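# Seat the L-shaped part in its matching pocket

## Task

Place the L-shaped part so it lies flat and fully down at the bottom of the pocket shaped to fit it.

## Robot and tools

Robot: two arms, left_arm (carrying a left hand) and right_arm (a right hand). Base positions in the scene frame: left_arm (+0.040, +0.280, +0.006) m, right_arm (+0.036, -0.342, +0.004) m, each turned only slightly about z. The scene frame has its origin at table height midway between the nominal bases, +z up, +x out over the table, and left_arm on the +y side. Arm names do not match image sides. A two-camera stand sits behind the arms. Loose objects may occasionally get nudged.

Frames. Each arm's hand pose, velocities, targets and wrist-camera pose are given in that arm's own base frame. Fixed cameras and the table use the scene frame. The hand point is a spot fixed to the palm, about 0.05 m in front of it and 0.15 m from the wrist mount. Its +z runs along the straight fingers, +y points out of the palm, and +x runs across the palm away from the thumb on the right hand (toward the thumb on the left hand). Straight fingertips reach 0.06 to 0.07 m past the point along +z and sit 0.06 m toward -y. A wrist bracket on the little-finger side can strike things. Arms track loosely: resting 1 to 3 cm (sometimes 5 cm) off the command, usually low, is normal and not a sign of contact.

The row. Every row holds 28 numbers, each in [-1, 1], covering both arms even when one is idle: left dx, dy, dz, rx, ry, rz, then six left hand motors, left force_limit, left speed; then the same fourteen for the right arm. dx, dy, dz, rx, ry, rz are an offset, not a pose: counted from that arm's Hand target as it stood when the action began, along that arm's base axes, with 1.0 meaning 0.6 m or 180 degrees; rx, ry, rz form one rotation vector turning about the Hand target's position. Every row in one action counts from the same start, so sending the same offset twice moves twice as far. All-zero pose numbers re-request the current Hand target. Orientation commands are clipped to within 40 degrees of the measured orientation each step.

Hand motors, in this order: little, ring, middle, index, thumb_bend, thumb_turn; -1 is open/straight (thumb_turn -1 beside the palm), +1 closed (thumb_turn +1 in front of the palm). Alternatively put grasp numbers a, b, c in the first three places and exactly 0 in the last three: a curls index and middle and bends the thumb, b curls ring and little, c swings the thumb in front; all zero means fully open. force_limit runs from about 0 N at -1 to 10 N at +1 (15 N for thumb motors); speed rises to full at +0.48. For a soft grip close at speed -0.94 or below. With the thumb opposed the hand holds objects about 0.035 to 0.065 m thick. No value means keep as is: to leave a hand alone, repeat its last sent eight numbers (or, if nothing was sent yet, its hand_measured plus hand_force_limit and hand_speed). To loosen, send targets more open than hand_measured; to grip harder raise force_limit and send a more closed target.

Tools.
execute_actions(actions, cameras): actions is a list of actions; each action is up to 15 rows, one per 1/30 s step, the last row held to fill 15 steps (0.5 s). An empty list returns camera images; cameras picks named cameras, ["all"] or [].
move(target, speed, blend, blocking, cameras): target is one 28-number row or a list of up to 15 rows, all offsets counted from the same starting Hand targets. speed is path top speed in m/s, 0.002 to 4.3 (default 0.25), turning capped at twice that in rad/s; one value or one per target. blend in m rounds corners between list targets (0 = stop at each). blocking=false returns after about 0.5 s while the motion continues. Paths run straight, do not avoid obstacles or the other arm, and last 0.5 to 10 s. The result adds a move: line with the ending (done, off_target, moving, held, fault) and limits (paced = pose clipped, held = steps withheld). done means at rest within 10 mm and 2 degrees; neither done nor off_target tells you about contact.
wait(seconds 0 to 10, cameras): lets time pass holding commands; ends early if a move finishes.
stop(cameras): brakes a running move.
zoom_image(camera, region): camera is cam_high, cam_left_wrist or cam_right_wrist; region [x0, y0, x1, y1] pixels, at most 504 by 504, from the latest image.
show_instructions(): shows the reference images.
finished_scene(scene=1): ends the scene permanently; the part must stay seated without help.

Results: end_effector_position (m) and end_effector_quat_wxyz in each arm's base frame; Hand target (the next offsets' origin); joint positions, velocities and torques (torques include arm weight, have offsets and noise); hand_measured, hand_stopped_by (moving, target, force, stalled, fault) and hand_load_n, six values each in motor order. A grip loss shows as hand_load_n dropping near 0. Cameras are 672x504 images: cam_high fixed, plus one per wrist.

Avoid: dropping the part or releasing it while it moves; knocking anything off the table; fast contact or targets set far beyond contact (they press hard); hitting or squeezing the other arm or hand; paths near an arm's own base (go around); overloading fingers. Stretched poses, heavy holds and pushing toward unreachable poses heat motors; at 100 °C the arm goes limp for 30 to 60 s. To end a push, command the target back past the hand point. Time thinking also runs the clock.

Each tool is called in YAML: its name, and indented under it one key for each argument.

Reference images:

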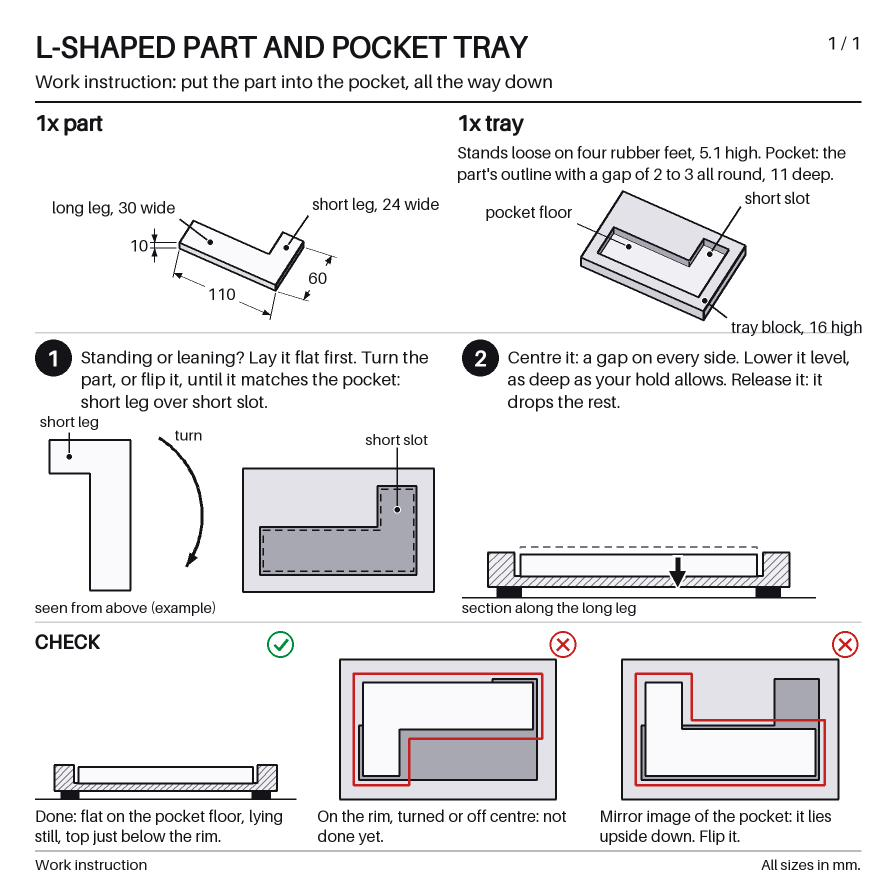

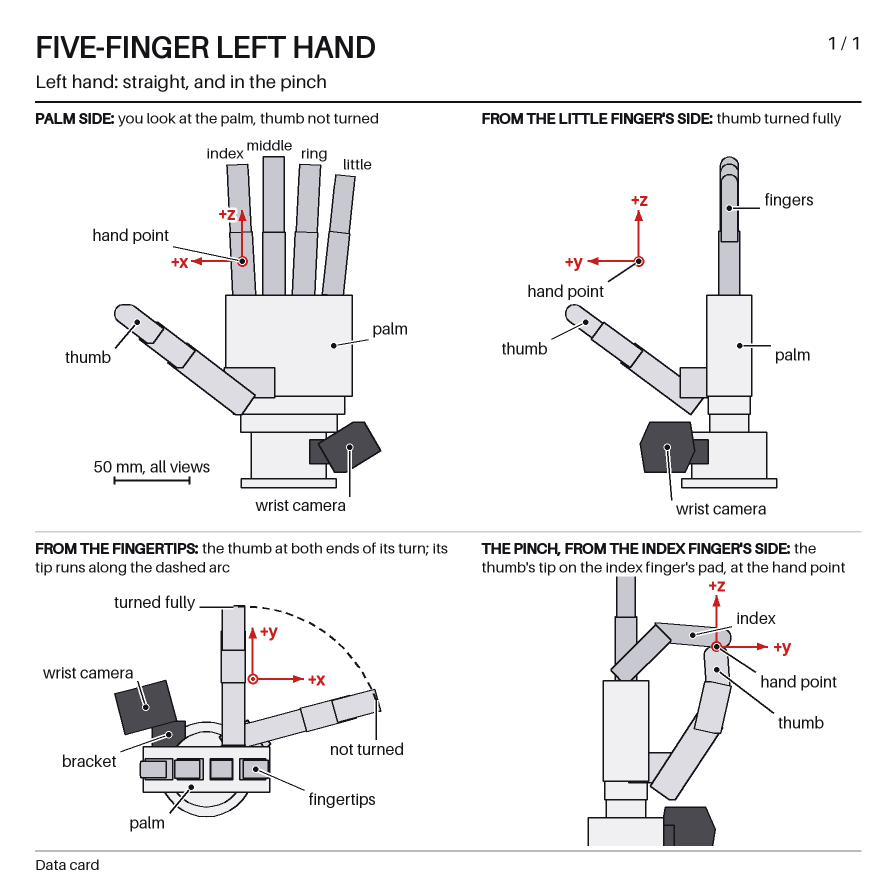

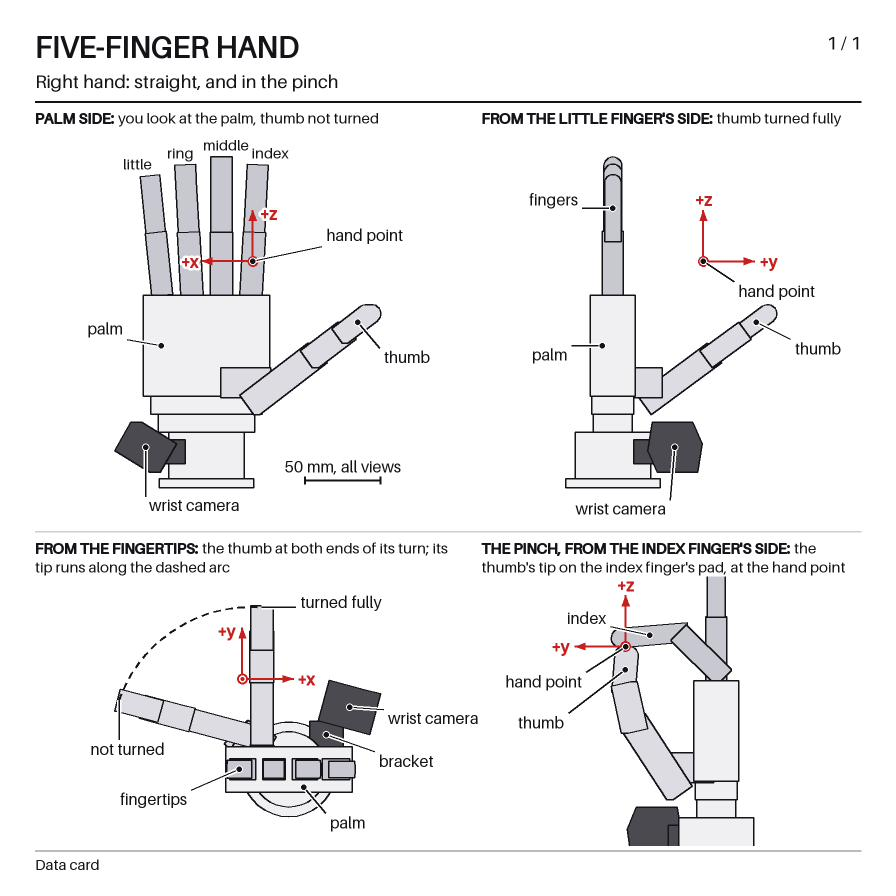

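## Session

execute_actions:
  actions: []

Scene clock: 0.00 s.
left_arm: end_effector_position=(+0.1920, +0.1185, +0.1318) hand_measured=(-1.000, -1.000, -1.000, -1.000, -1.000, -1.000) hand_load_n=(+0.0, +0.0, +0.0, +0.0, +0.0, +0.0) hand_stopped_by=(target, target, target, target, target, target) hand_force_limit=0.00 hand_speed=-0.80 end_effector_quat_wxyz=(+0.197, +0.868, +0.234, +0.392) | right_arm: end_effector_position=(+0.6504, +0.5753, +0.1701) hand_measured=(-1.000, -1.000, -1.000, -1.000, -1.000, -1.000) hand_load_n=(+0.0, +0.0, +0.0, +0.0, +0.0, +0.0) hand_stopped_by=(target, target, target, target, target, target) hand_force_limit=0.00 hand_speed=-0.80 end_effector_quat_wxyz=(+0.686, -0.659, +0.101, -0.293)
Joint positions: left_arm=[1.524 1.013 0.419 -1.173 0.893 -0.479] | right_arm=[0.62 2.156 1.594 0.683 -0.392 -0.204]
Joint velocities: within noise
Joint torques (N m): no reading
Motor temperatures (°C): left_arm=[36 25 32 29 33 25] | right_arm=[33 31 32 30 26 31]
Heat: left arm: hottest waist 36 °C; right arm: hottest waist 33 °C.
Hand target: left_arm +0.1923, +0.1255, +0.1368; +0.188, +0.869, +0.230, +0.395 | right_arm +0.6546, +0.5783, +0.1822; +0.691, -0.651, +0.097, -0.298

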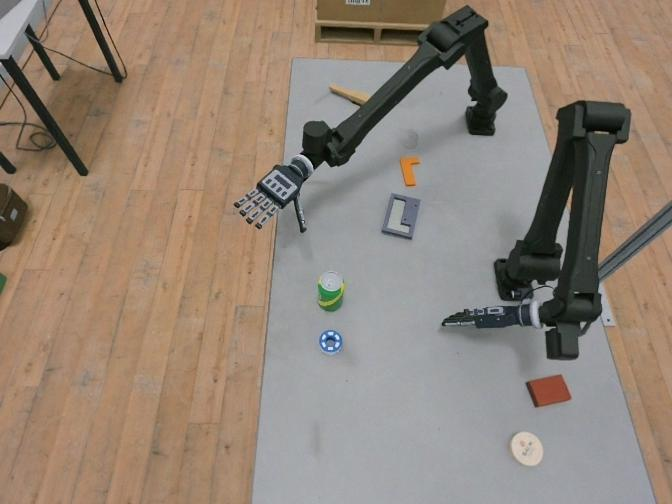

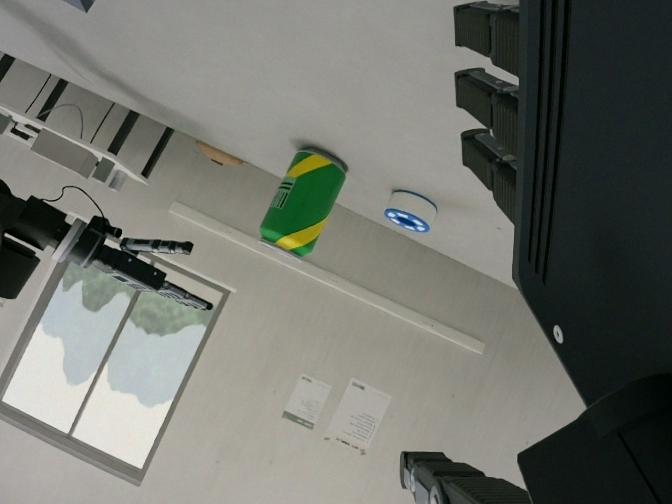

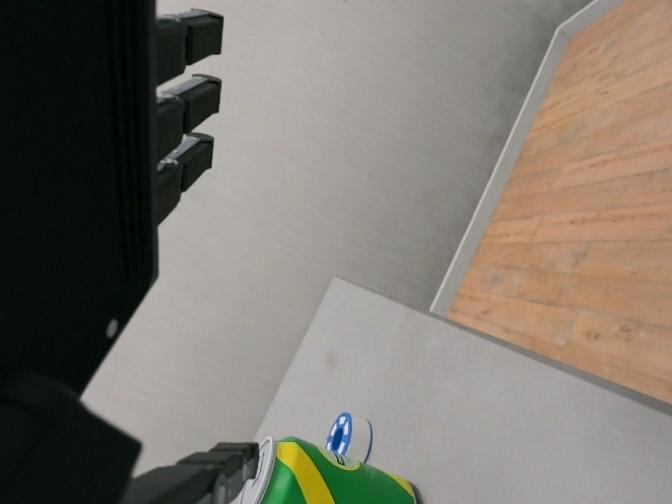

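zoom_image:
  camera: "cam_high"
  region: [350, 120, 470, 260]

zoom_image:
  camera: "cam_high"
  region: [250, 50, 610, 410]

Scaled by 3.600 from the camera's 672x504 image, which has a finer 960x720 frame.

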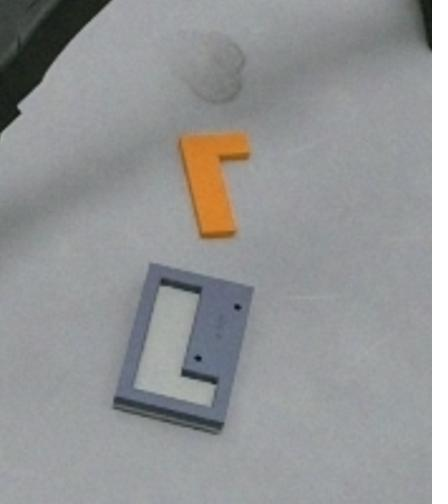

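Scaled by 1.400 from the camera's 672x504 image, which has a finer 960x720 frame.

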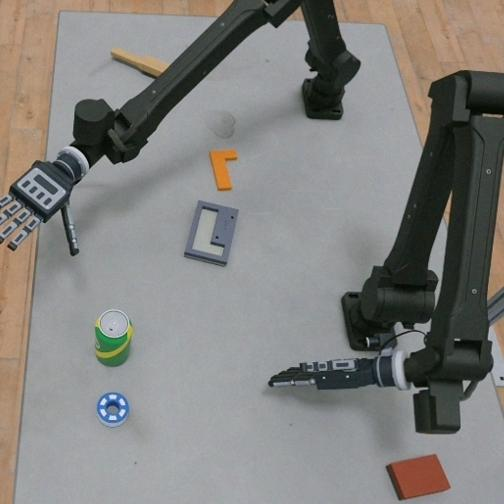

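move:
  target:
    - [0,0,0,0,0,0,0,0,0,0,0,0,0,-0.8,0,0,0.15,0,0,0,0,0,0,0,0,0,0,-0.8]
    - [0,0,0,0,0,0,0,0,0,0,0,0,0,-0.8,0.05,-0.63,0.25,0,0,-0.16,0,0,0,0,0,0,0,-0.8]
  speed: 0.3
  blend: 0.05

Scene clock: 219.37 s.
left_arm: end_effector_position=(+0.1920, +0.1185, +0.1318) hand_measured=(-1.000, -1.000, -1.000, -1.000, -1.000, -1.000) hand_load_n=(+0.0, +0.0, +0.0, +0.0, +0.0, +0.0) hand_stopped_by=(target, target, target, target, target, target) hand_force_limit=0.00 hand_speed=-0.80 end_effector_quat_wxyz=(+0.197, +0.868, +0.234, +0.392) | right_arm: end_effector_position=(+0.6883, +0.1977, +0.3319) hand_measured=(-1.000, -1.000, -1.000, -1.000, -1.000, -1.000) hand_load_n=(+0.0, +0.0, +0.0, +0.0, +0.0, +0.0) hand_stopped_by=(target, target, target, target, target, target) hand_force_limit=0.00 hand_speed=-0.80 end_effector_quat_wxyz=(+0.597, -0.603, +0.259, -0.462)
Joint positions: left_arm=[1.524 1.013 0.419 -1.173 0.893 -0.479] | right_arm=[0.167 1.6 1.203 0.544 -0.335 -0.204]
Joint torques (N m): left_arm=[1.32 -2.78 9.48 -0.08 0.61 0.03] | right_arm=[0.32 -15.74 7.08 1.96 -0.14 -0.21]
Motor temperatures (°C): left_arm=[35 25 42 29 33 25] | right_arm=[33 42 42 30 25 29]
Heat: left arm: hottest elbow 42 °C; right arm: hottest shoulder 42 °C.
Hand target: left_arm +0.1923, +0.1255, +0.1368; +0.188, +0.869, +0.230, +0.395 | right_arm +0.6846, +0.2002, +0.3322; +0.595, -0.606, +0.256, -0.461
Off the commanded pose: left_arm 0.009 m, 1 deg | right_arm 0.005 m, 1 deg.
move: done; blend cut to 0.045 m at target 1

move:
  target: [0,0,0,0,0,0,0,0,0,0,0,0,0,-0.8,-0.2,-0.75,-0.03,0,0,-0.2,0,0,0,0,0,0,0,-0.8]
  speed: 0.35
  cameras: ["all"]

Scene clock: 224.63 s.
left_arm: end_effector_position=(+0.1920, +0.1185, +0.1318) hand_measured=(-1.000, -1.000, -1.000, -1.000, -1.000, -1.000) hand_load_n=(+0.0, +0.0, +0.0, -0.5, +0.0, +0.0) hand_stopped_by=(target, target, target, target, target, target) hand_force_limit=0.00 hand_speed=-0.80 end_effector_quat_wxyz=(+0.197, +0.868, +0.234, +0.392) | right_arm: end_effector_position=(+0.5592, -0.2483, +0.3060) hand_measured=(-1.000, -1.000, -1.000, -1.000, -1.000, -1.000) hand_load_n=(+0.0, +0.0, +0.0, +0.0, +0.0, +0.0) hand_stopped_by=(target, target, target, target, target, target) hand_force_limit=0.00 hand_speed=-0.80 end_effector_quat_wxyz=(-0.418, +0.503, -0.437, +0.618)
Joint positions: left_arm=[1.524 1.013 0.419 -1.173 0.893 -0.479] | right_arm=[-0.586 1.381 0.907 0.601 -0.462 -0.204]
Joint torques (N m): left_arm=[1.38 -2.73 9.47 -0.08 0.61 0.04] | right_arm=[0.03 -10.11 8.4 2.74 -0.14 -0.03]
Heat: left arm: hottest elbow 42 °C; right arm: hottest elbow 42 °C.
Hand target: left_arm +0.1923, +0.1255, +0.1368; +0.188, +0.869, +0.230, +0.395 | right_arm +0.5647, -0.2497, +0.3142; -0.424, +0.498, -0.430, +0.622
Off the commanded pose: left_arm 0.009 m, 1 deg | right_arm 0.010 m, 1 deg.
move: done
camera_calibration:
cam_right_wrist: T_world_to_cam=[[0.0191501, -0.466662, -0.884229, 0.142342], [-0.385028, 0.812741, -0.437272, 0.551121], [0.922706, 0.348826, -0.164113, -0.261307], [0, 0, 0, 1]] pos_world=[0.45058, -0.290342, 0.323968]

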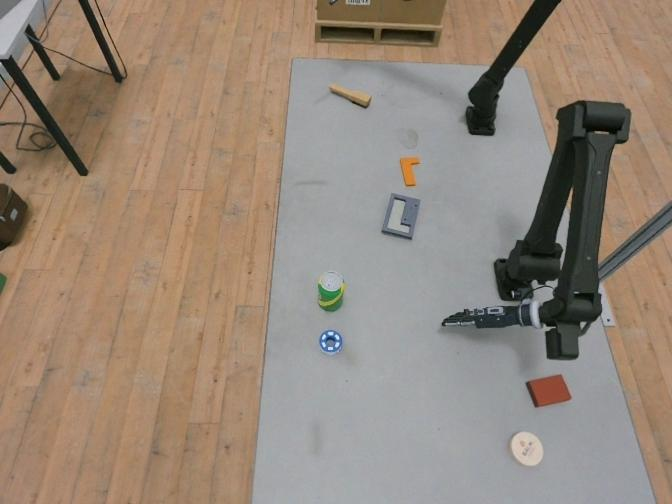

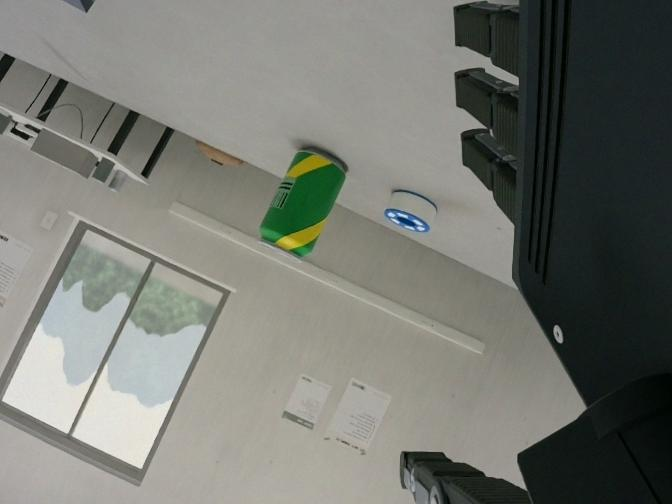

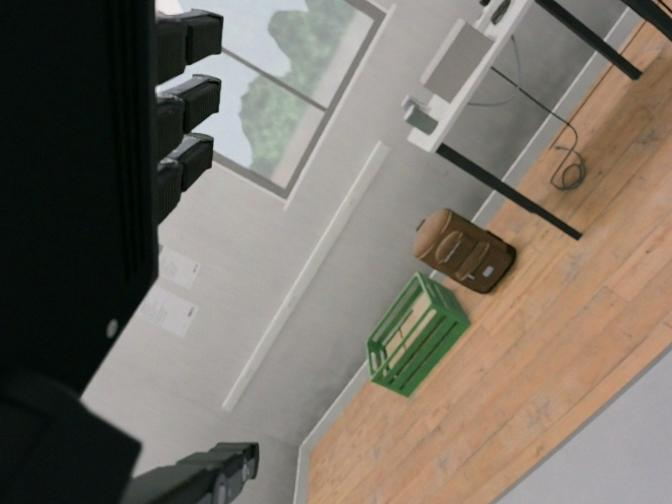

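move:
  target: [0.263,-0.176,0.239,0.593,-0.087,-0.35,0,0,0,0,0,0,0,-0.8,0,0,0,0,0,0,0,0,0,0,0,0,0,-0.8]
  speed: 0.3
  cameras: ["all"]

Scene clock: 296.10 s.
left_arm: end_effector_position=(+0.3334, +0.0177, +0.2413) hand_measured=(-1.000, -1.000, -1.000, -1.000, -1.000, -1.000) hand_load_n=(+0.0, +0.0, +0.0, +0.0, +0.0, +0.0) hand_stopped_by=(target, target, target, target, target, target) hand_force_limit=0.00 hand_speed=-0.80 end_effector_quat_wxyz=(-0.343, +0.625, -0.606, +0.354) | right_arm: end_effector_position=(+0.5592, -0.2483, +0.3060) hand_measured=(-1.000, -1.000, -1.000, -1.000, -1.000, -1.000) hand_load_n=(+0.0, +0.0, +0.0, +0.0, +0.0, +0.0) hand_stopped_by=(target, target, target, target, target, target) hand_force_limit=0.00 hand_speed=-0.80 end_effector_quat_wxyz=(-0.418, +0.503, -0.437, +0.618)
Joint positions: left_arm=[0.253 0.642 0.692 -0.605 0.217 0.101] | right_arm=[-0.586 1.381 0.907 0.601 -0.462 -0.204]
Joint torques (N m): left_arm=[0.73 -1.03 17.61 2.58 0.03 0.14] | right_arm=[0.09 -10.75 8.35 2.78 -0.15 -0.02]
Motor temperatures (°C): left_arm=[35 25 44 29 33 25] | right_arm=[33 35 46 30 25 29]
Heat: left arm: hottest elbow 44 °C; right arm: hottest elbow 46 °C.
Hand target: left_arm +0.3501, +0.0200, +0.2803; -0.370, +0.604, -0.602, +0.369 | right_arm +0.5647, -0.2497, +0.3142; -0.424, +0.498, -0.431, +0.622
Off the commanded pose: left_arm 0.042 m, 4 deg | right_arm 0.010 m, 1 deg.
move: off_target (left_arm)
camera_calibration:
cam_left_wrist: T_world_to_cam=[[0.525124, -0.1832, 0.831073, -0.372831], [-0.54467, -0.822697, 0.162803, 0.151597], [0.653896, -0.538152, -0.531802, 0.0306406], [0, 0, 0, 1]] pos_world=[0.258317, 0.0729054, 0.301464]
cam_right_wrist: T_world_to_cam=[[0.0191501, -0.466662, -0.884229, 0.142342], [-0.385028, 0.812741, -0.437272, 0.551121], [0.922706, 0.348826, -0.164113, -0.261307], [0, 0, 0, 1]] pos_world=[0.45058, -0.290342, 0.323968]

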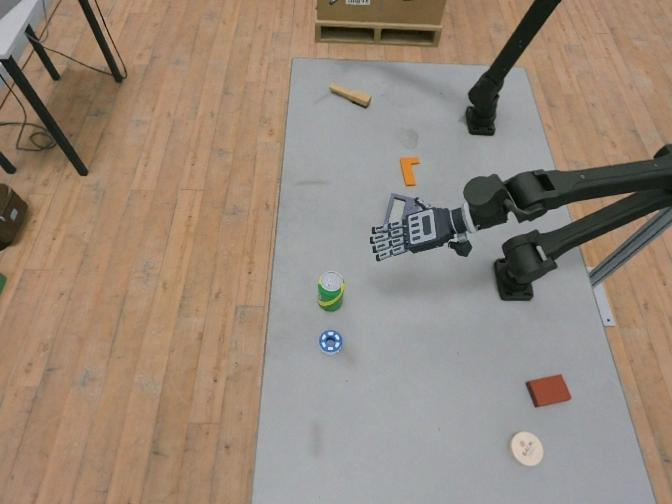

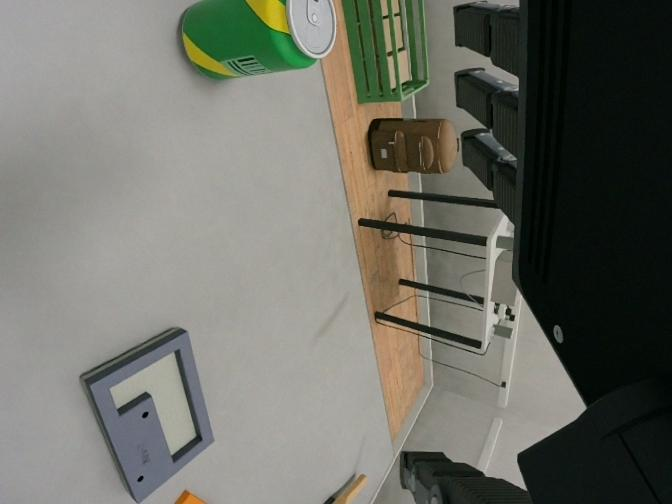

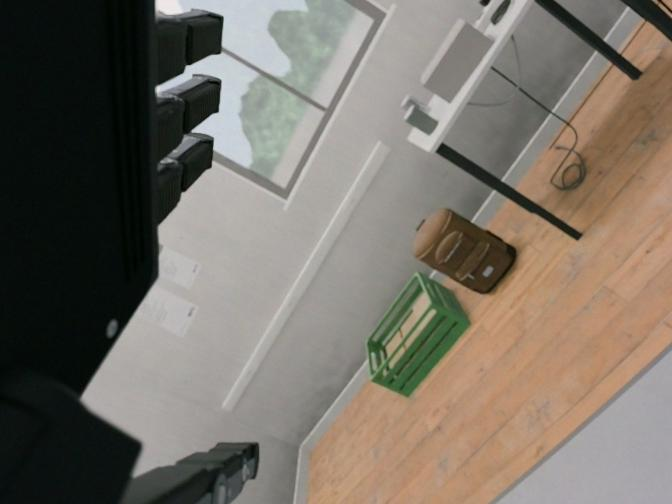

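move:
  target: [-0.08,-0.633,-0.08,0,0,0,0,0,0,0,0,0,0,-0.8,0,0,0,0,0,0,0,0,0,0,0,0,0,-0.8]
  speed: 0.3
  cameras: ["all"]

Scene clock: 315.97 s.
left_arm: end_effector_position=(+0.2930, -0.3408, +0.2073) hand_measured=(-1.000, -1.000, -1.000, -1.000, -1.000, -1.000) hand_load_n=(+0.0, +0.0, +0.0, -0.5, +0.0, +0.0) hand_stopped_by=(target, target, target, target, target, target) hand_force_limit=0.00 hand_speed=-0.80 end_effector_quat_wxyz=(-0.376, +0.597, -0.616, +0.351) | right_arm: end_effector_position=(+0.5592, -0.2483, +0.3060) hand_measured=(-1.000, -1.000, -1.000, -1.000, -1.000, -1.000) hand_load_n=(+0.0, +0.0, +0.0, +0.0, +0.0, -0.5) hand_stopped_by=(target, target, target, target, target, target) hand_force_limit=0.00 hand_speed=-0.80 end_effector_quat_wxyz=(-0.418, +0.503, -0.437, +0.618)
Joint positions: left_arm=[-1.126 1.163 0.916 -0.664 -0.934 -0.753] | right_arm=[-0.586 1.381 0.907 0.601 -0.462 -0.204]
Joint torques (N m): left_arm=[1.2 -5.6 16.18 1.02 -0.63 -0.06] | right_arm=[0.03 -10.64 8.39 2.81 -0.14 -0.03]
Heat: left arm: hottest elbow 46 °C; right arm: hottest elbow 46 °C.
Hand target: left_arm +0.3020, -0.3599, +0.2323; -0.370, +0.603, -0.602, +0.369 | right_arm +0.5647, -0.2497, +0.3142; -0.424, +0.498, -0.431, +0.622
Off the commanded pose: left_arm 0.033 m, 3 deg | right_arm 0.010 m, 1 deg.
move: off_target (left_arm)
camera_calibration:
cam_left_wrist: T_world_to_cam=[[0.479259, -0.253783, 0.840182, -0.40151], [-0.567424, -0.81991, 0.0760123, -0.134194], [0.669582, -0.513169, -0.536951, -0.149029], [0, 0, 0, 1]] pos_world=[0.21607, -0.288401, 0.267521]
cam_right_wrist: T_world_to_cam=[[0.0191501, -0.466662, -0.884229, 0.142342], [-0.385028, 0.812741, -0.437272, 0.551121], [0.922706, 0.348826, -0.164113, -0.261307], [0, 0, 0, 1]] pos_world=[0.45058, -0.290342, 0.323968]

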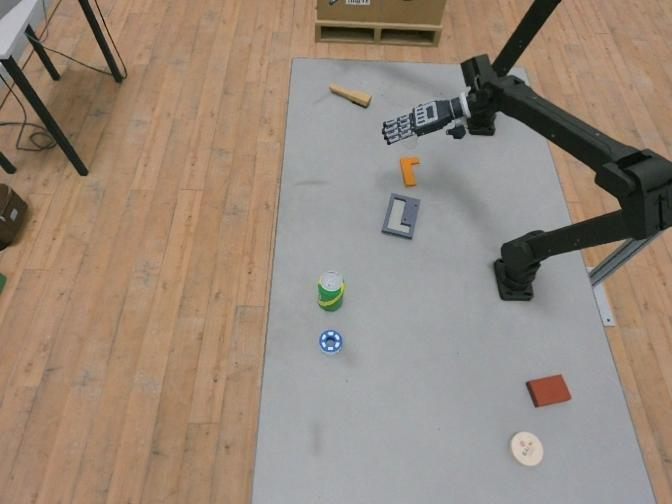

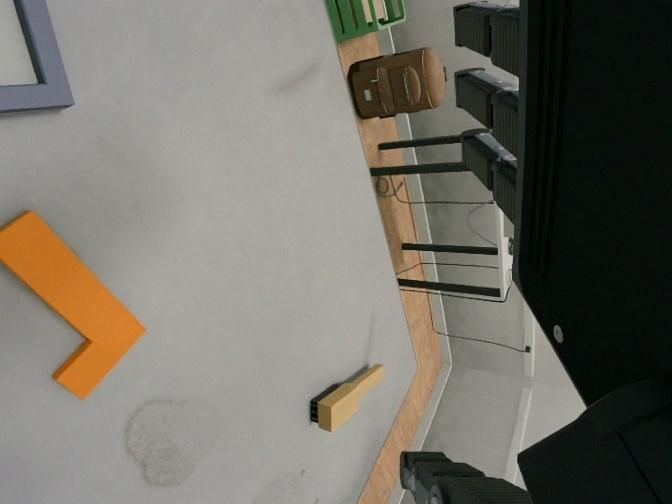

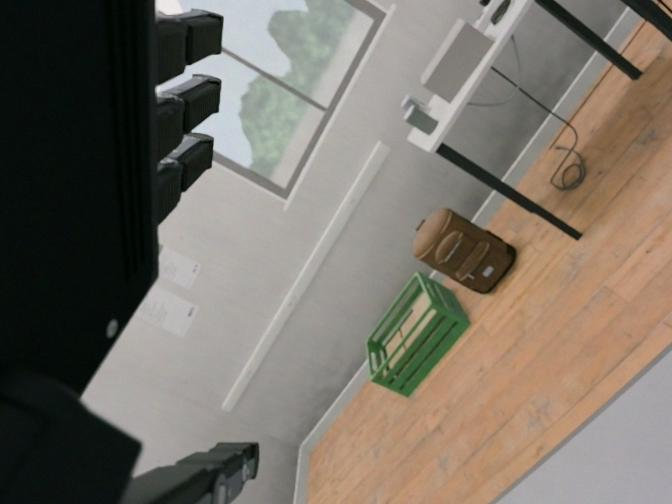

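move:
  target: [-0.035,-0.06,-0.162,0,0,0,0.3,0,1,0,0,0,0,-0.2,0,0,0,0,0,0,0,0,0,0,0,0,0,-0.8]
  speed: 0.2
  cameras: ["all"]

Scene clock: 349.53 s.
left_arm: end_effector_position=(+0.2828, -0.3928, +0.1417) hand_measured=(-1.000, -0.956, -0.550, -0.400, -0.426, +1.000) hand_load_n=(+0.0, +0.0, +0.0, +0.0, +0.0, +0.0) hand_stopped_by=(target, target, target, target, target, target) hand_force_limit=0.00 hand_speed=-0.20 end_effector_quat_wxyz=(-0.371, +0.603, -0.602, +0.369) | right_arm: end_effector_position=(+0.5592, -0.2483, +0.3060) hand_measured=(-1.000, -1.000, -1.000, -1.000, -1.000, -1.000) hand_load_n=(+0.0, +0.0, +0.0, +0.0, +0.0, +0.0) hand_stopped_by=(target, target, target, target, target, target) hand_force_limit=0.00 hand_speed=-0.80 end_effector_quat_wxyz=(-0.418, +0.503, -0.437, +0.618)
Joint positions: left_arm=[-1.209 1.346 0.884 -0.505 -0.987 -0.878] | right_arm=[-0.586 1.381 0.907 0.601 -0.462 -0.204]
Joint torques (N m): left_arm=[0.85 -7.53 9.25 1.8 -0.66 -0.04] | right_arm=[0.15 -10.52 8.39 2.81 -0.15 -0.02]
Heat: left arm: hottest elbow 48 °C; right arm: hottest elbow 46 °C.
Hand target: left_arm +0.2810, -0.3959, +0.1349; -0.370, +0.603, -0.603, +0.369 | right_arm +0.5647, -0.2497, +0.3142; -0.424, +0.498, -0.431, +0.622
Off the commanded pose: left_arm 0.007 m, 0 deg | right_arm 0.010 m, 1 deg.
move: done
camera_calibration:
cam_left_wrist: T_world_to_cam=[[0.464502, -0.213902, 0.859351, -0.337544], [-0.563335, -0.820111, 0.100363, -0.182363], [0.683295, -0.530721, -0.501441, -0.219894], [0, 0, 0, 1]] pos_world=[0.204311, -0.338462, 0.198107]
cam_right_wrist: T_world_to_cam=[[0.0191501, -0.466662, -0.884229, 0.142342], [-0.385028, 0.812741, -0.437272, 0.551121], [0.922706, 0.348826, -0.164113, -0.261307], [0, 0, 0, 1]] pos_world=[0.45058, -0.290342, 0.323968]

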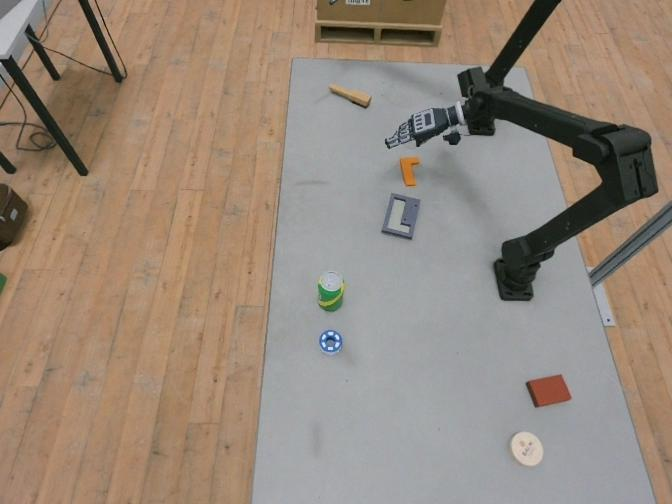

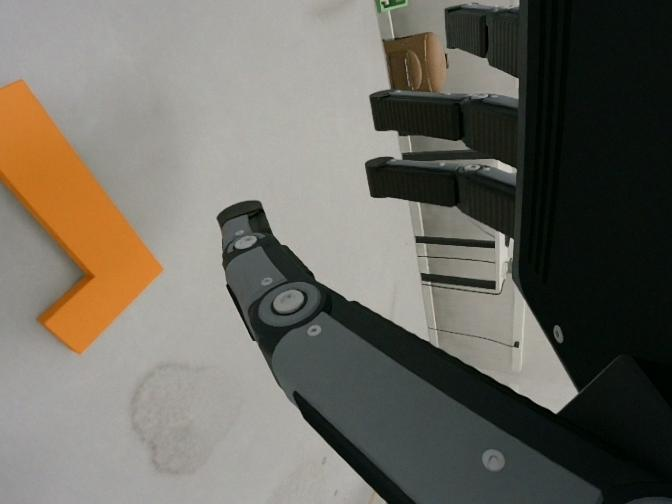

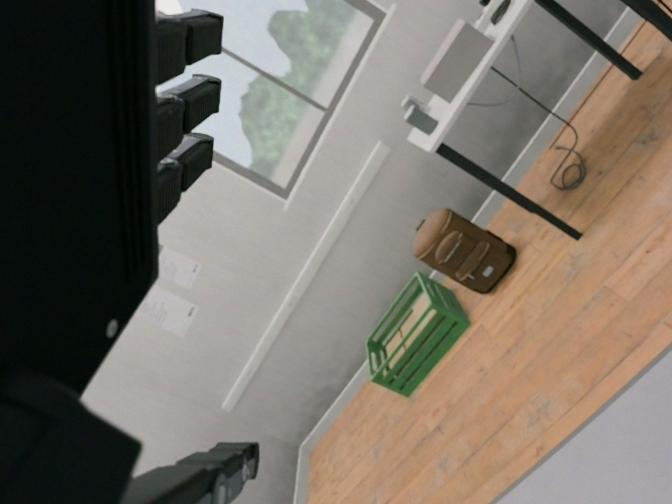

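move:
  target: [-0.04,0.015,-0.14,0,0,0.044,0.3,0,1,0,0,0,0,-0.2,0,0,0,0,0,0,0,0,0,0,0,0,0,-0.8]
  speed: 0.12
  cameras: ["cam_left_wrist", "cam_high"]

Scene clock: 379.03 s.
left_arm: end_effector_position=(+0.2596, -0.3845, +0.0573) hand_measured=(-1.000, -0.956, -0.550, -0.400, -0.426, +1.000) hand_load_n=(+0.0, -0.5, +0.0, -0.5, +0.0, +0.0) hand_stopped_by=(target, target, target, target, target, target) hand_force_limit=0.00 hand_speed=-0.20 end_effector_quat_wxyz=(-0.392, +0.646, -0.556, +0.346) | right_arm: end_effector_position=(+0.5592, -0.2483, +0.3060) hand_measured=(-1.000, -1.000, -1.000, -1.000, -1.000, -1.000) hand_load_n=(-0.5, +0.0, +0.0, -0.5, +0.0, +0.0) hand_stopped_by=(target, target, target, target, target, target) hand_force_limit=0.00 hand_speed=-0.80 end_effector_quat_wxyz=(-0.418, +0.503, -0.437, +0.618)
Joint positions: left_arm=[-1.281 1.526 0.838 -0.591 -1.078 -1.255] | right_arm=[-0.586 1.381 0.907 0.601 -0.462 -0.204]
Joint torques (N m): left_arm=[0.73 -7.88 8.54 0.47 -0.79 -0.02] | right_arm=[-0.09 -10.64 8.38 2.84 -0.14 -0.03]
Heat: left arm: hottest elbow 47 °C; right arm: hottest elbow 46 °C.
Hand target: left_arm +0.2570, -0.3869, +0.0510; -0.394, +0.644, -0.559, +0.343 | right_arm +0.5647, -0.2497, +0.3142; -0.424, +0.498, -0.431, +0.622
Off the commanded pose: left_arm 0.007 m, 1 deg | right_arm 0.010 m, 1 deg.
move: done
camera_calibration:
cam_left_wrist: T_world_to_cam=[[0.487871, -0.136042, 0.86225, -0.228771], [-0.444236, -0.888995, 0.111092, -0.23807], [0.751423, -0.437241, -0.49415, -0.224179], [0, 0, 0, 1]] pos_world=[0.174305, -0.340786, 0.112927]
Images, in order (width x height): cam_high 672x504, cam_left_wrist 672x504.

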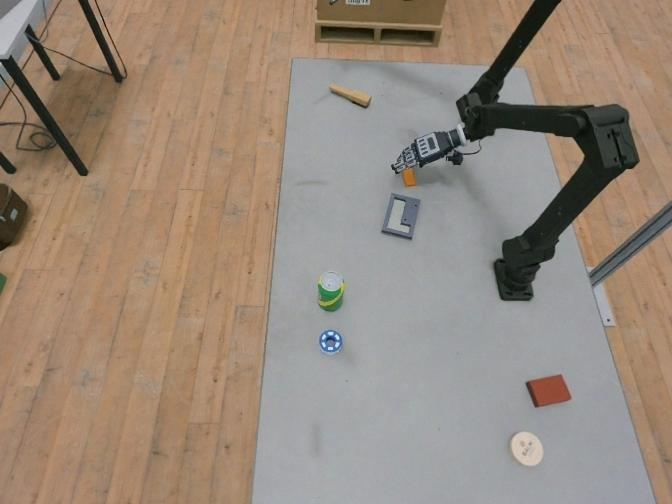

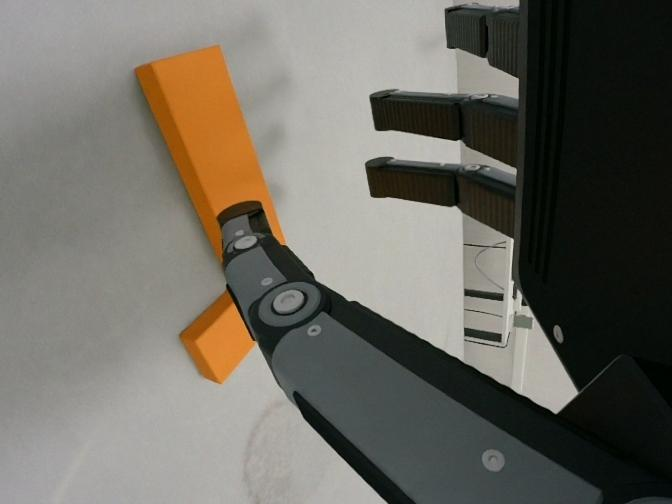

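move:
  target: [0.007,0,-0.053,0,0,0,0.3,0,1,0,0,0,0,-0.2,0,0,0,0,0,0,0,0,0,0,0,0,0,-0.8]
  speed: 0.06
  cameras: ["cam_left_wrist"]

Scene clock: 395.63 s.
left_arm: end_effector_position=(+0.2617, -0.3916, +0.0300) hand_measured=(-1.000, -0.956, -0.550, -0.400, -0.426, +1.000) hand_load_n=(-0.5, -0.5, +0.0, +0.0, +0.0, +0.0) hand_stopped_by=(target, target, target, target, target, target) hand_force_limit=0.00 hand_speed=-0.20 end_effector_quat_wxyz=(-0.389, +0.648, -0.554, +0.351) | right_arm: end_effector_position=(+0.5592, -0.2483, +0.3060) hand_measured=(-1.000, -1.000, -1.000, -1.000, -1.000, -1.000) hand_load_n=(+0.0, +0.0, +0.0, +0.0, +0.0, +0.0) hand_stopped_by=(target, target, target, target, target, target) hand_force_limit=0.00 hand_speed=-0.80 end_effector_quat_wxyz=(-0.418, +0.503, -0.437, +0.618)
Joint positions: left_arm=[-1.281 1.594 0.823 -0.495 -1.078 -1.254] | right_arm=[-0.586 1.381 0.907 0.601 -0.462 -0.204]
Joint torques (N m): left_arm=[1.49 -8.47 6.67 1.24 -0.69 0.12] | right_arm=[-0.15 -10.52 8.43 2.86 -0.14 -0.01]
Heat: left arm: hottest elbow 45 °C; right arm: hottest elbow 46 °C.
Hand target: left_arm +0.2612, -0.3869, +0.0191; -0.394, +0.644, -0.559, +0.343 | right_arm +0.5647, -0.2497, +0.3142; -0.424, +0.498, -0.431, +0.622
Off the commanded pose: left_arm 0.012 m, 1 deg | right_arm 0.010 m, 1 deg.
move: off_target (left_arm)
camera_calibration:
cam_left_wrist: T_world_to_cam=[[0.484756, -0.126046, 0.86552, -0.202719], [-0.444835, -0.887552, 0.119886, -0.240051], [0.753083, -0.443129, -0.486316, -0.24529], [0, 0, 0, 1]] pos_world=[0.17621, -0.347305, 0.0849478]
Images, in order (width x height): cam_left_wrist 672x504.

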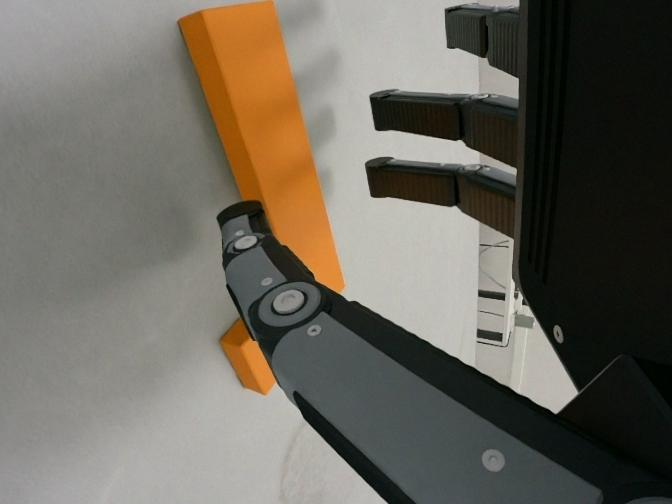

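move:
  target: [0.003,0.005,-0.022,0,0,0,0.3,0,1,0,0,0,0,-0.2,0,0,0,0,0,0,0,0,0,0,0,0,0,-0.8]
  speed: 0.04
  cameras: ["cam_left_wrist"]

Scene clock: 402.53 s.
left_arm: end_effector_position=(+0.2617, -0.3913, +0.0184) hand_measured=(-1.000, -0.956, -0.550, -0.400, -0.426, +1.000) hand_load_n=(+0.0, -0.5, +0.0, +0.0, +0.0, +0.0) hand_stopped_by=(target, target, target, target, target, target) hand_force_limit=0.00 hand_speed=-0.20 end_effector_quat_wxyz=(-0.387, +0.647, -0.554, +0.354) | right_arm: end_effector_position=(+0.5592, -0.2483, +0.3060) hand_measured=(-1.000, -1.000, -1.000, -1.000, -1.000, -1.000) hand_load_n=(+0.0, +0.0, +0.0, +0.0, +0.0, +0.0) hand_stopped_by=(target, target, target, target, target, target) hand_force_limit=0.00 hand_speed=-0.80 end_effector_quat_wxyz=(-0.418, +0.503, -0.437, +0.618)
Joint positions: left_arm=[-1.281 1.616 0.805 -0.44 -1.077 -1.244] | right_arm=[-0.586 1.381 0.907 0.601 -0.462 -0.204]
Joint torques (N m): left_arm=[1.9 -8.47 6.3 1.29 -0.65 0.15] | right_arm=[0.21 -10.52 8.42 2.82 -0.13 -0.03]
Heat: left arm: hottest elbow 45 °C; right arm: hottest elbow 47 °C.
Hand target: left_arm +0.2631, -0.3838, +0.0060; -0.394, +0.644, -0.559, +0.343 | right_arm +0.5647, -0.2497, +0.3142; -0.424, +0.498, -0.431, +0.622
Off the commanded pose: left_arm 0.015 m, 2 deg | right_arm 0.010 m, 1 deg.
move: off_target (left_arm)
camera_calibration:
cam_left_wrist: T_world_to_cam=[[0.482169, -0.123965, 0.867264, -0.19108], [-0.449243, -0.884863, 0.123283, -0.236267], [0.752126, -0.449056, -0.482343, -0.252905], [0, 0, 0, 1]] pos_world=[0.176208, -0.34632, 0.0728578]
Images, in order (width x height): cam_left_wrist 672x504.

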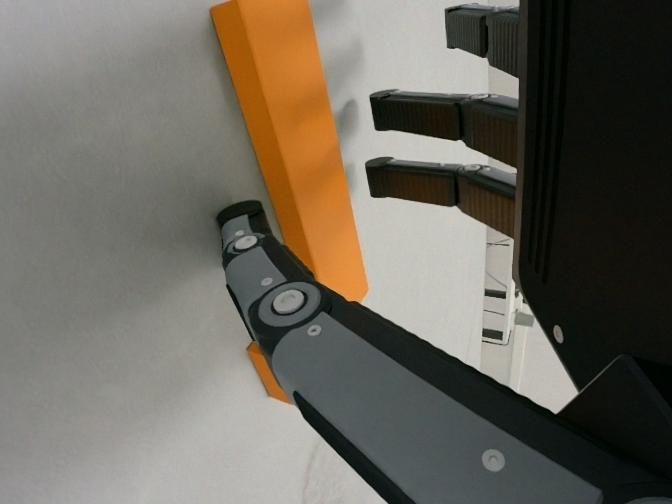

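move:
  target: [0.003,0.003,-0.012,0,0,0,0.3,0,1,0,0,0,0,-0.2,0,0,0,0,0,0,0,0,0,0,0,0,0,-0.8]
  speed: 0.04
  cameras: ["cam_left_wrist"]

Scene clock: 412.23 s.
left_arm: end_effector_position=(+0.2628, -0.3931, +0.0180) hand_measured=(-1.000, -0.956, -0.550, -0.400, -0.426, +1.000) hand_load_n=(-0.5, +0.0, +0.0, +0.0, -0.5, -3.0) hand_stopped_by=(target, target, target, target, target, target) hand_force_limit=0.00 hand_speed=-0.20 end_effector_quat_wxyz=(-0.386, +0.645, -0.553, +0.358) | right_arm: end_effector_position=(+0.5592, -0.2483, +0.3060) hand_measured=(-1.000, -1.000, -1.000, -1.000, -1.000, -1.000) hand_load_n=(+0.0, +0.0, +0.0, -0.5, +0.0, -0.5) hand_stopped_by=(target, target, target, target, target, target) hand_force_limit=0.00 hand_speed=-0.80 end_effector_quat_wxyz=(-0.418, +0.503, -0.437, +0.618)
Joint positions: left_arm=[-1.28 1.617 0.8 -0.412 -1.079 -1.228] | right_arm=[-0.586 1.381 0.907 0.601 -0.462 -0.204]
Joint torques (N m): left_arm=[2.26 -7.65 5.79 1.5 -0.53 0.08] | right_arm=[0.09 -10.64 8.53 2.82 -0.16 -0.04]
Heat: left arm: hottest elbow 44 °C; right arm: hottest elbow 47 °C.
Hand target: left_arm +0.2649, -0.3821, -0.0012; -0.394, +0.644, -0.559, +0.343 | right_arm +0.5647, -0.2497, +0.3142; -0.424, +0.498, -0.431, +0.622
Off the commanded pose: left_arm 0.022 m, 2 deg | right_arm 0.010 m, 1 deg.
move: off_target (left_arm)
camera_calibration:
cam_left_wrist: T_world_to_cam=[[0.476035, -0.121709, 0.870964, -0.189094], [-0.455102, -0.881543, 0.125553, -0.23441], [0.752512, -0.456145, -0.475035, -0.25777], [0, 0, 0, 1]] pos_world=[0.17731, -0.347237, 0.0716749]
Images, in order (width x height): cam_left_wrist 672x504.

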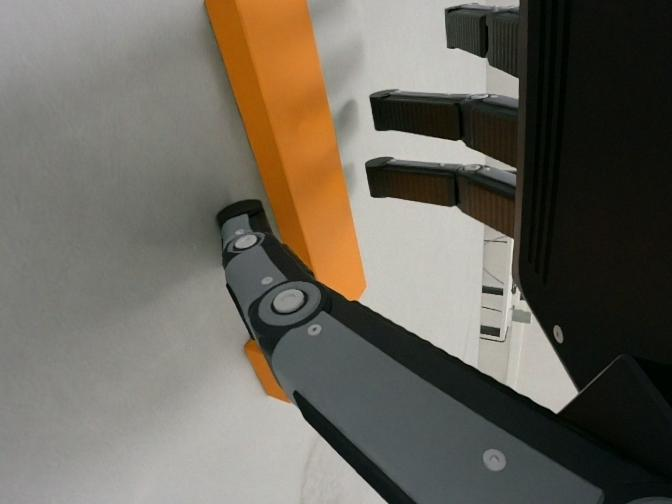

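move:
  target: [0,0.004,0.003,0,0,0,-1,-0.956,-0.55,-0.4,-0.31,1,-0.3,-0.6,0,0,0,0,0,0,0,0,0,0,0,0,0,-0.8]
  speed: 0.04
  cameras: ["cam_left_wrist"]

Scene clock: 419.10 s.
left_arm: end_effector_position=(+0.2633, -0.3908, +0.0145) hand_measured=(-1.000, -0.956, -0.550, -0.400, -0.310, +1.000) hand_load_n=(+0.0, +0.0, +0.0, +0.0, +0.0, +0.0) hand_stopped_by=(target, target, target, target, target, target) hand_force_limit=-0.30 hand_speed=-0.60 end_effector_quat_wxyz=(-0.386, +0.646, -0.554, +0.356) | right_arm: end_effector_position=(+0.5592, -0.2483, +0.3060) hand_measured=(-1.000, -1.000, -1.000, -1.000, -1.000, -1.000) hand_load_n=(+0.0, +0.0, +0.0, +0.0, +0.0, +0.0) hand_stopped_by=(target, target, target, target, target, target) hand_force_limit=0.00 hand_speed=-0.80 end_effector_quat_wxyz=(-0.418, +0.503, -0.437, +0.618)
Joint positions: left_arm=[-1.276 1.621 0.795 -0.406 -1.075 -1.227] | right_arm=[-0.586 1.381 0.907 0.601 -0.462 -0.204]
Joint torques (N m): left_arm=[1.96 -8.53 5.68 1.33 -0.62 0.13] | right_arm=[-0.03 -10.64 8.44 2.86 -0.14 -0.03]
Heat: left arm: hottest elbow 43 °C; right arm: hottest elbow 47 °C.
Hand target: left_arm +0.2647, -0.3797, +0.0006; -0.394, +0.644, -0.559, +0.343 | right_arm +0.5647, -0.2497, +0.3142; -0.424, +0.498, -0.431, +0.622
Off the commanded pose: left_arm 0.018 m, 2 deg | right_arm 0.010 m, 1 deg.
move: off_target (left_arm)
camera_calibration:
cam_left_wrist: T_world_to_cam=[[0.479826, -0.122607, 0.868755, -0.187358], [-0.452422, -0.882962, 0.125268, -0.233026], [0.751719, -0.453151, -0.479138, -0.257322], [0, 0, 0, 1]] pos_world=[0.177907, -0.34533, 0.0686657]
Images, in order (width x height): cam_left_wrist 672x504.

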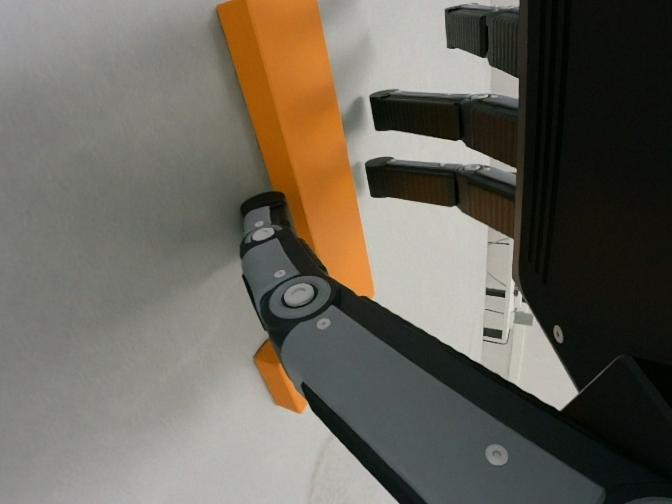

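move:
  target: [0,0,0,0,0,0,-1,-0.956,-0.33,-0.2,-0.31,1,-0.4,-0.7,0,0,0,0,0,0,0,0,0,0,0,0,0,-0.8]
  speed: 0.04
  cameras: ["cam_left_wrist"]

Scene clock: 423.57 s.
left_arm: end_effector_position=(+0.2658, -0.3900, +0.0158) hand_measured=(-1.000, -0.956, -0.360, -0.200, -0.310, +1.000) hand_load_n=(+0.0, -0.5, +1.0, +0.0, +0.0, +0.0) hand_stopped_by=(target, target, force, target, target, target) hand_force_limit=-0.40 hand_speed=-0.70 end_effector_quat_wxyz=(-0.389, +0.647, -0.550, +0.358) | right_arm: end_effector_position=(+0.5592, -0.2483, +0.3060) hand_measured=(-1.000, -1.000, -1.000, -1.000, -1.000, -1.000) hand_load_n=(+0.0, +0.0, +0.0, +0.0, +0.0, +0.0) hand_stopped_by=(target, target, target, target, target, target) hand_force_limit=0.00 hand_speed=-0.80 end_effector_quat_wxyz=(-0.418, +0.503, -0.437, +0.618)
Joint positions: left_arm=[-1.273 1.621 0.795 -0.402 -1.082 -1.227] | right_arm=[-0.586 1.381 0.907 0.601 -0.462 -0.204]
Joint torques (N m): left_arm=[1.9 -8.47 5.67 1.14 -0.38 0.14] | right_arm=[0.21 -10.7 8.38 2.8 -0.15 -0.04]
Heat: left arm: hottest elbow 43 °C; right arm: hottest elbow 47 °C.
Hand target: left_arm +0.2648, -0.3796, +0.0006; -0.394, +0.644, -0.559, +0.342 | right_arm +0.5647, -0.2497, +0.3142; -0.424, +0.498, -0.431, +0.622
Off the commanded pose: left_arm 0.018 m, 2 deg | right_arm 0.010 m, 1 deg.
move: off_target (left_arm)
camera_calibration:
cam_left_wrist: T_world_to_cam=[[0.4742, -0.118329, 0.872429, -0.186394], [-0.448263, -0.88532, 0.123571, -0.233352], [0.757757, -0.449675, -0.472861, -0.25858], [0, 0, 0, 1]] pos_world=[0.179725, -0.344924, 0.069179]
Images, in order (width x height): cam_left_wrist 672x504.

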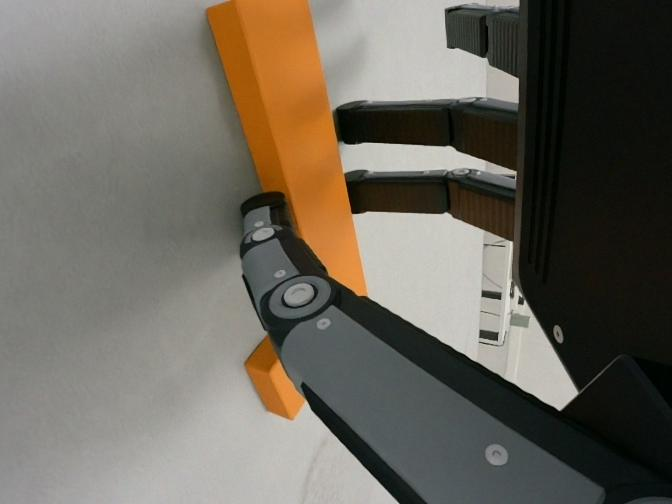

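move:
  target: [0,0,0,0,0,0,-1,-0.956,-0.1,0.1,-0.31,1,-0.2,-0.9,0,0,0,0,0,0,0,0,0,0,0,0,0,-0.8]
  speed: 0.04
  cameras: ["cam_left_wrist"]

Scene clock: 428.03 s.
left_arm: end_effector_position=(+0.2689, -0.3891, +0.0172) hand_measured=(-1.000, -0.956, -0.258, -0.090, -0.310, +1.000) hand_load_n=(+0.0, +0.0, +2.5, +5.0, +1.5, -1.0) hand_stopped_by=(target, target, force, force, target, target) hand_force_limit=-0.20 hand_speed=-0.90 end_effector_quat_wxyz=(-0.391, +0.648, -0.546, +0.360) | right_arm: end_effector_position=(+0.5592, -0.2483, +0.3060) hand_measured=(-1.000, -1.000, -1.000, -1.000, -1.000, -1.000) hand_load_n=(+0.0, +0.0, +0.0, +0.0, +0.0, +0.0) hand_stopped_by=(target, target, target, target, target, target) hand_force_limit=0.00 hand_speed=-0.80 end_effector_quat_wxyz=(-0.418, +0.503, -0.437, +0.618)
Joint positions: left_arm=[-1.268 1.621 0.795 -0.397 -1.09 -1.227] | right_arm=[-0.586 1.381 0.907 0.601 -0.462 -0.204]
Joint torques (N m): left_arm=[1.55 -8.53 5.67 0.92 -0.13 0.14] | right_arm=[0.15 -10.52 8.35 2.8 -0.13 -0.03]
Heat: left arm: hottest elbow 43 °C; right arm: hottest elbow 47 °C.
Hand target: left_arm +0.2648, -0.3797, +0.0006; -0.394, +0.644, -0.559, +0.343 | right_arm +0.5647, -0.2497, +0.3142; -0.424, +0.498, -0.431, +0.622
Off the commanded pose: left_arm 0.020 m, 3 deg | right_arm 0.010 m, 1 deg.
move: off_target (left_arm)
camera_calibration:
cam_left_wrist: T_world_to_cam=[[0.467739, -0.112698, 0.876652, -0.185163], [-0.44297, -0.888174, 0.122169, -0.233876], [0.764851, -0.445474, -0.465355, -0.260233], [0, 0, 0, 1]] pos_world=[0.182047, -0.344517, 0.0697953]
Images, in order (width x height): cam_left_wrist 672x504.

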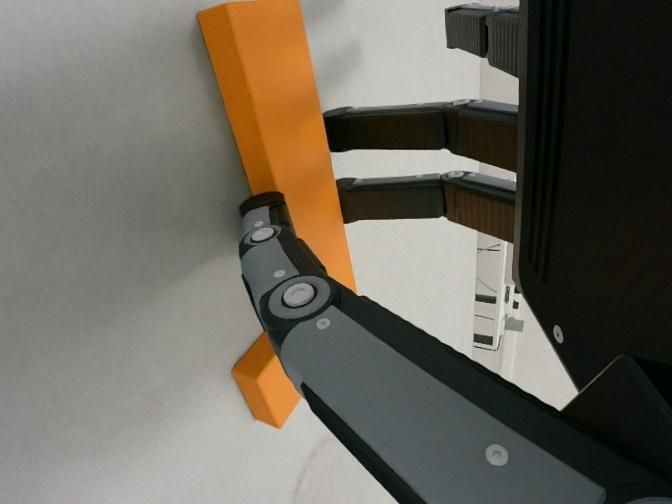

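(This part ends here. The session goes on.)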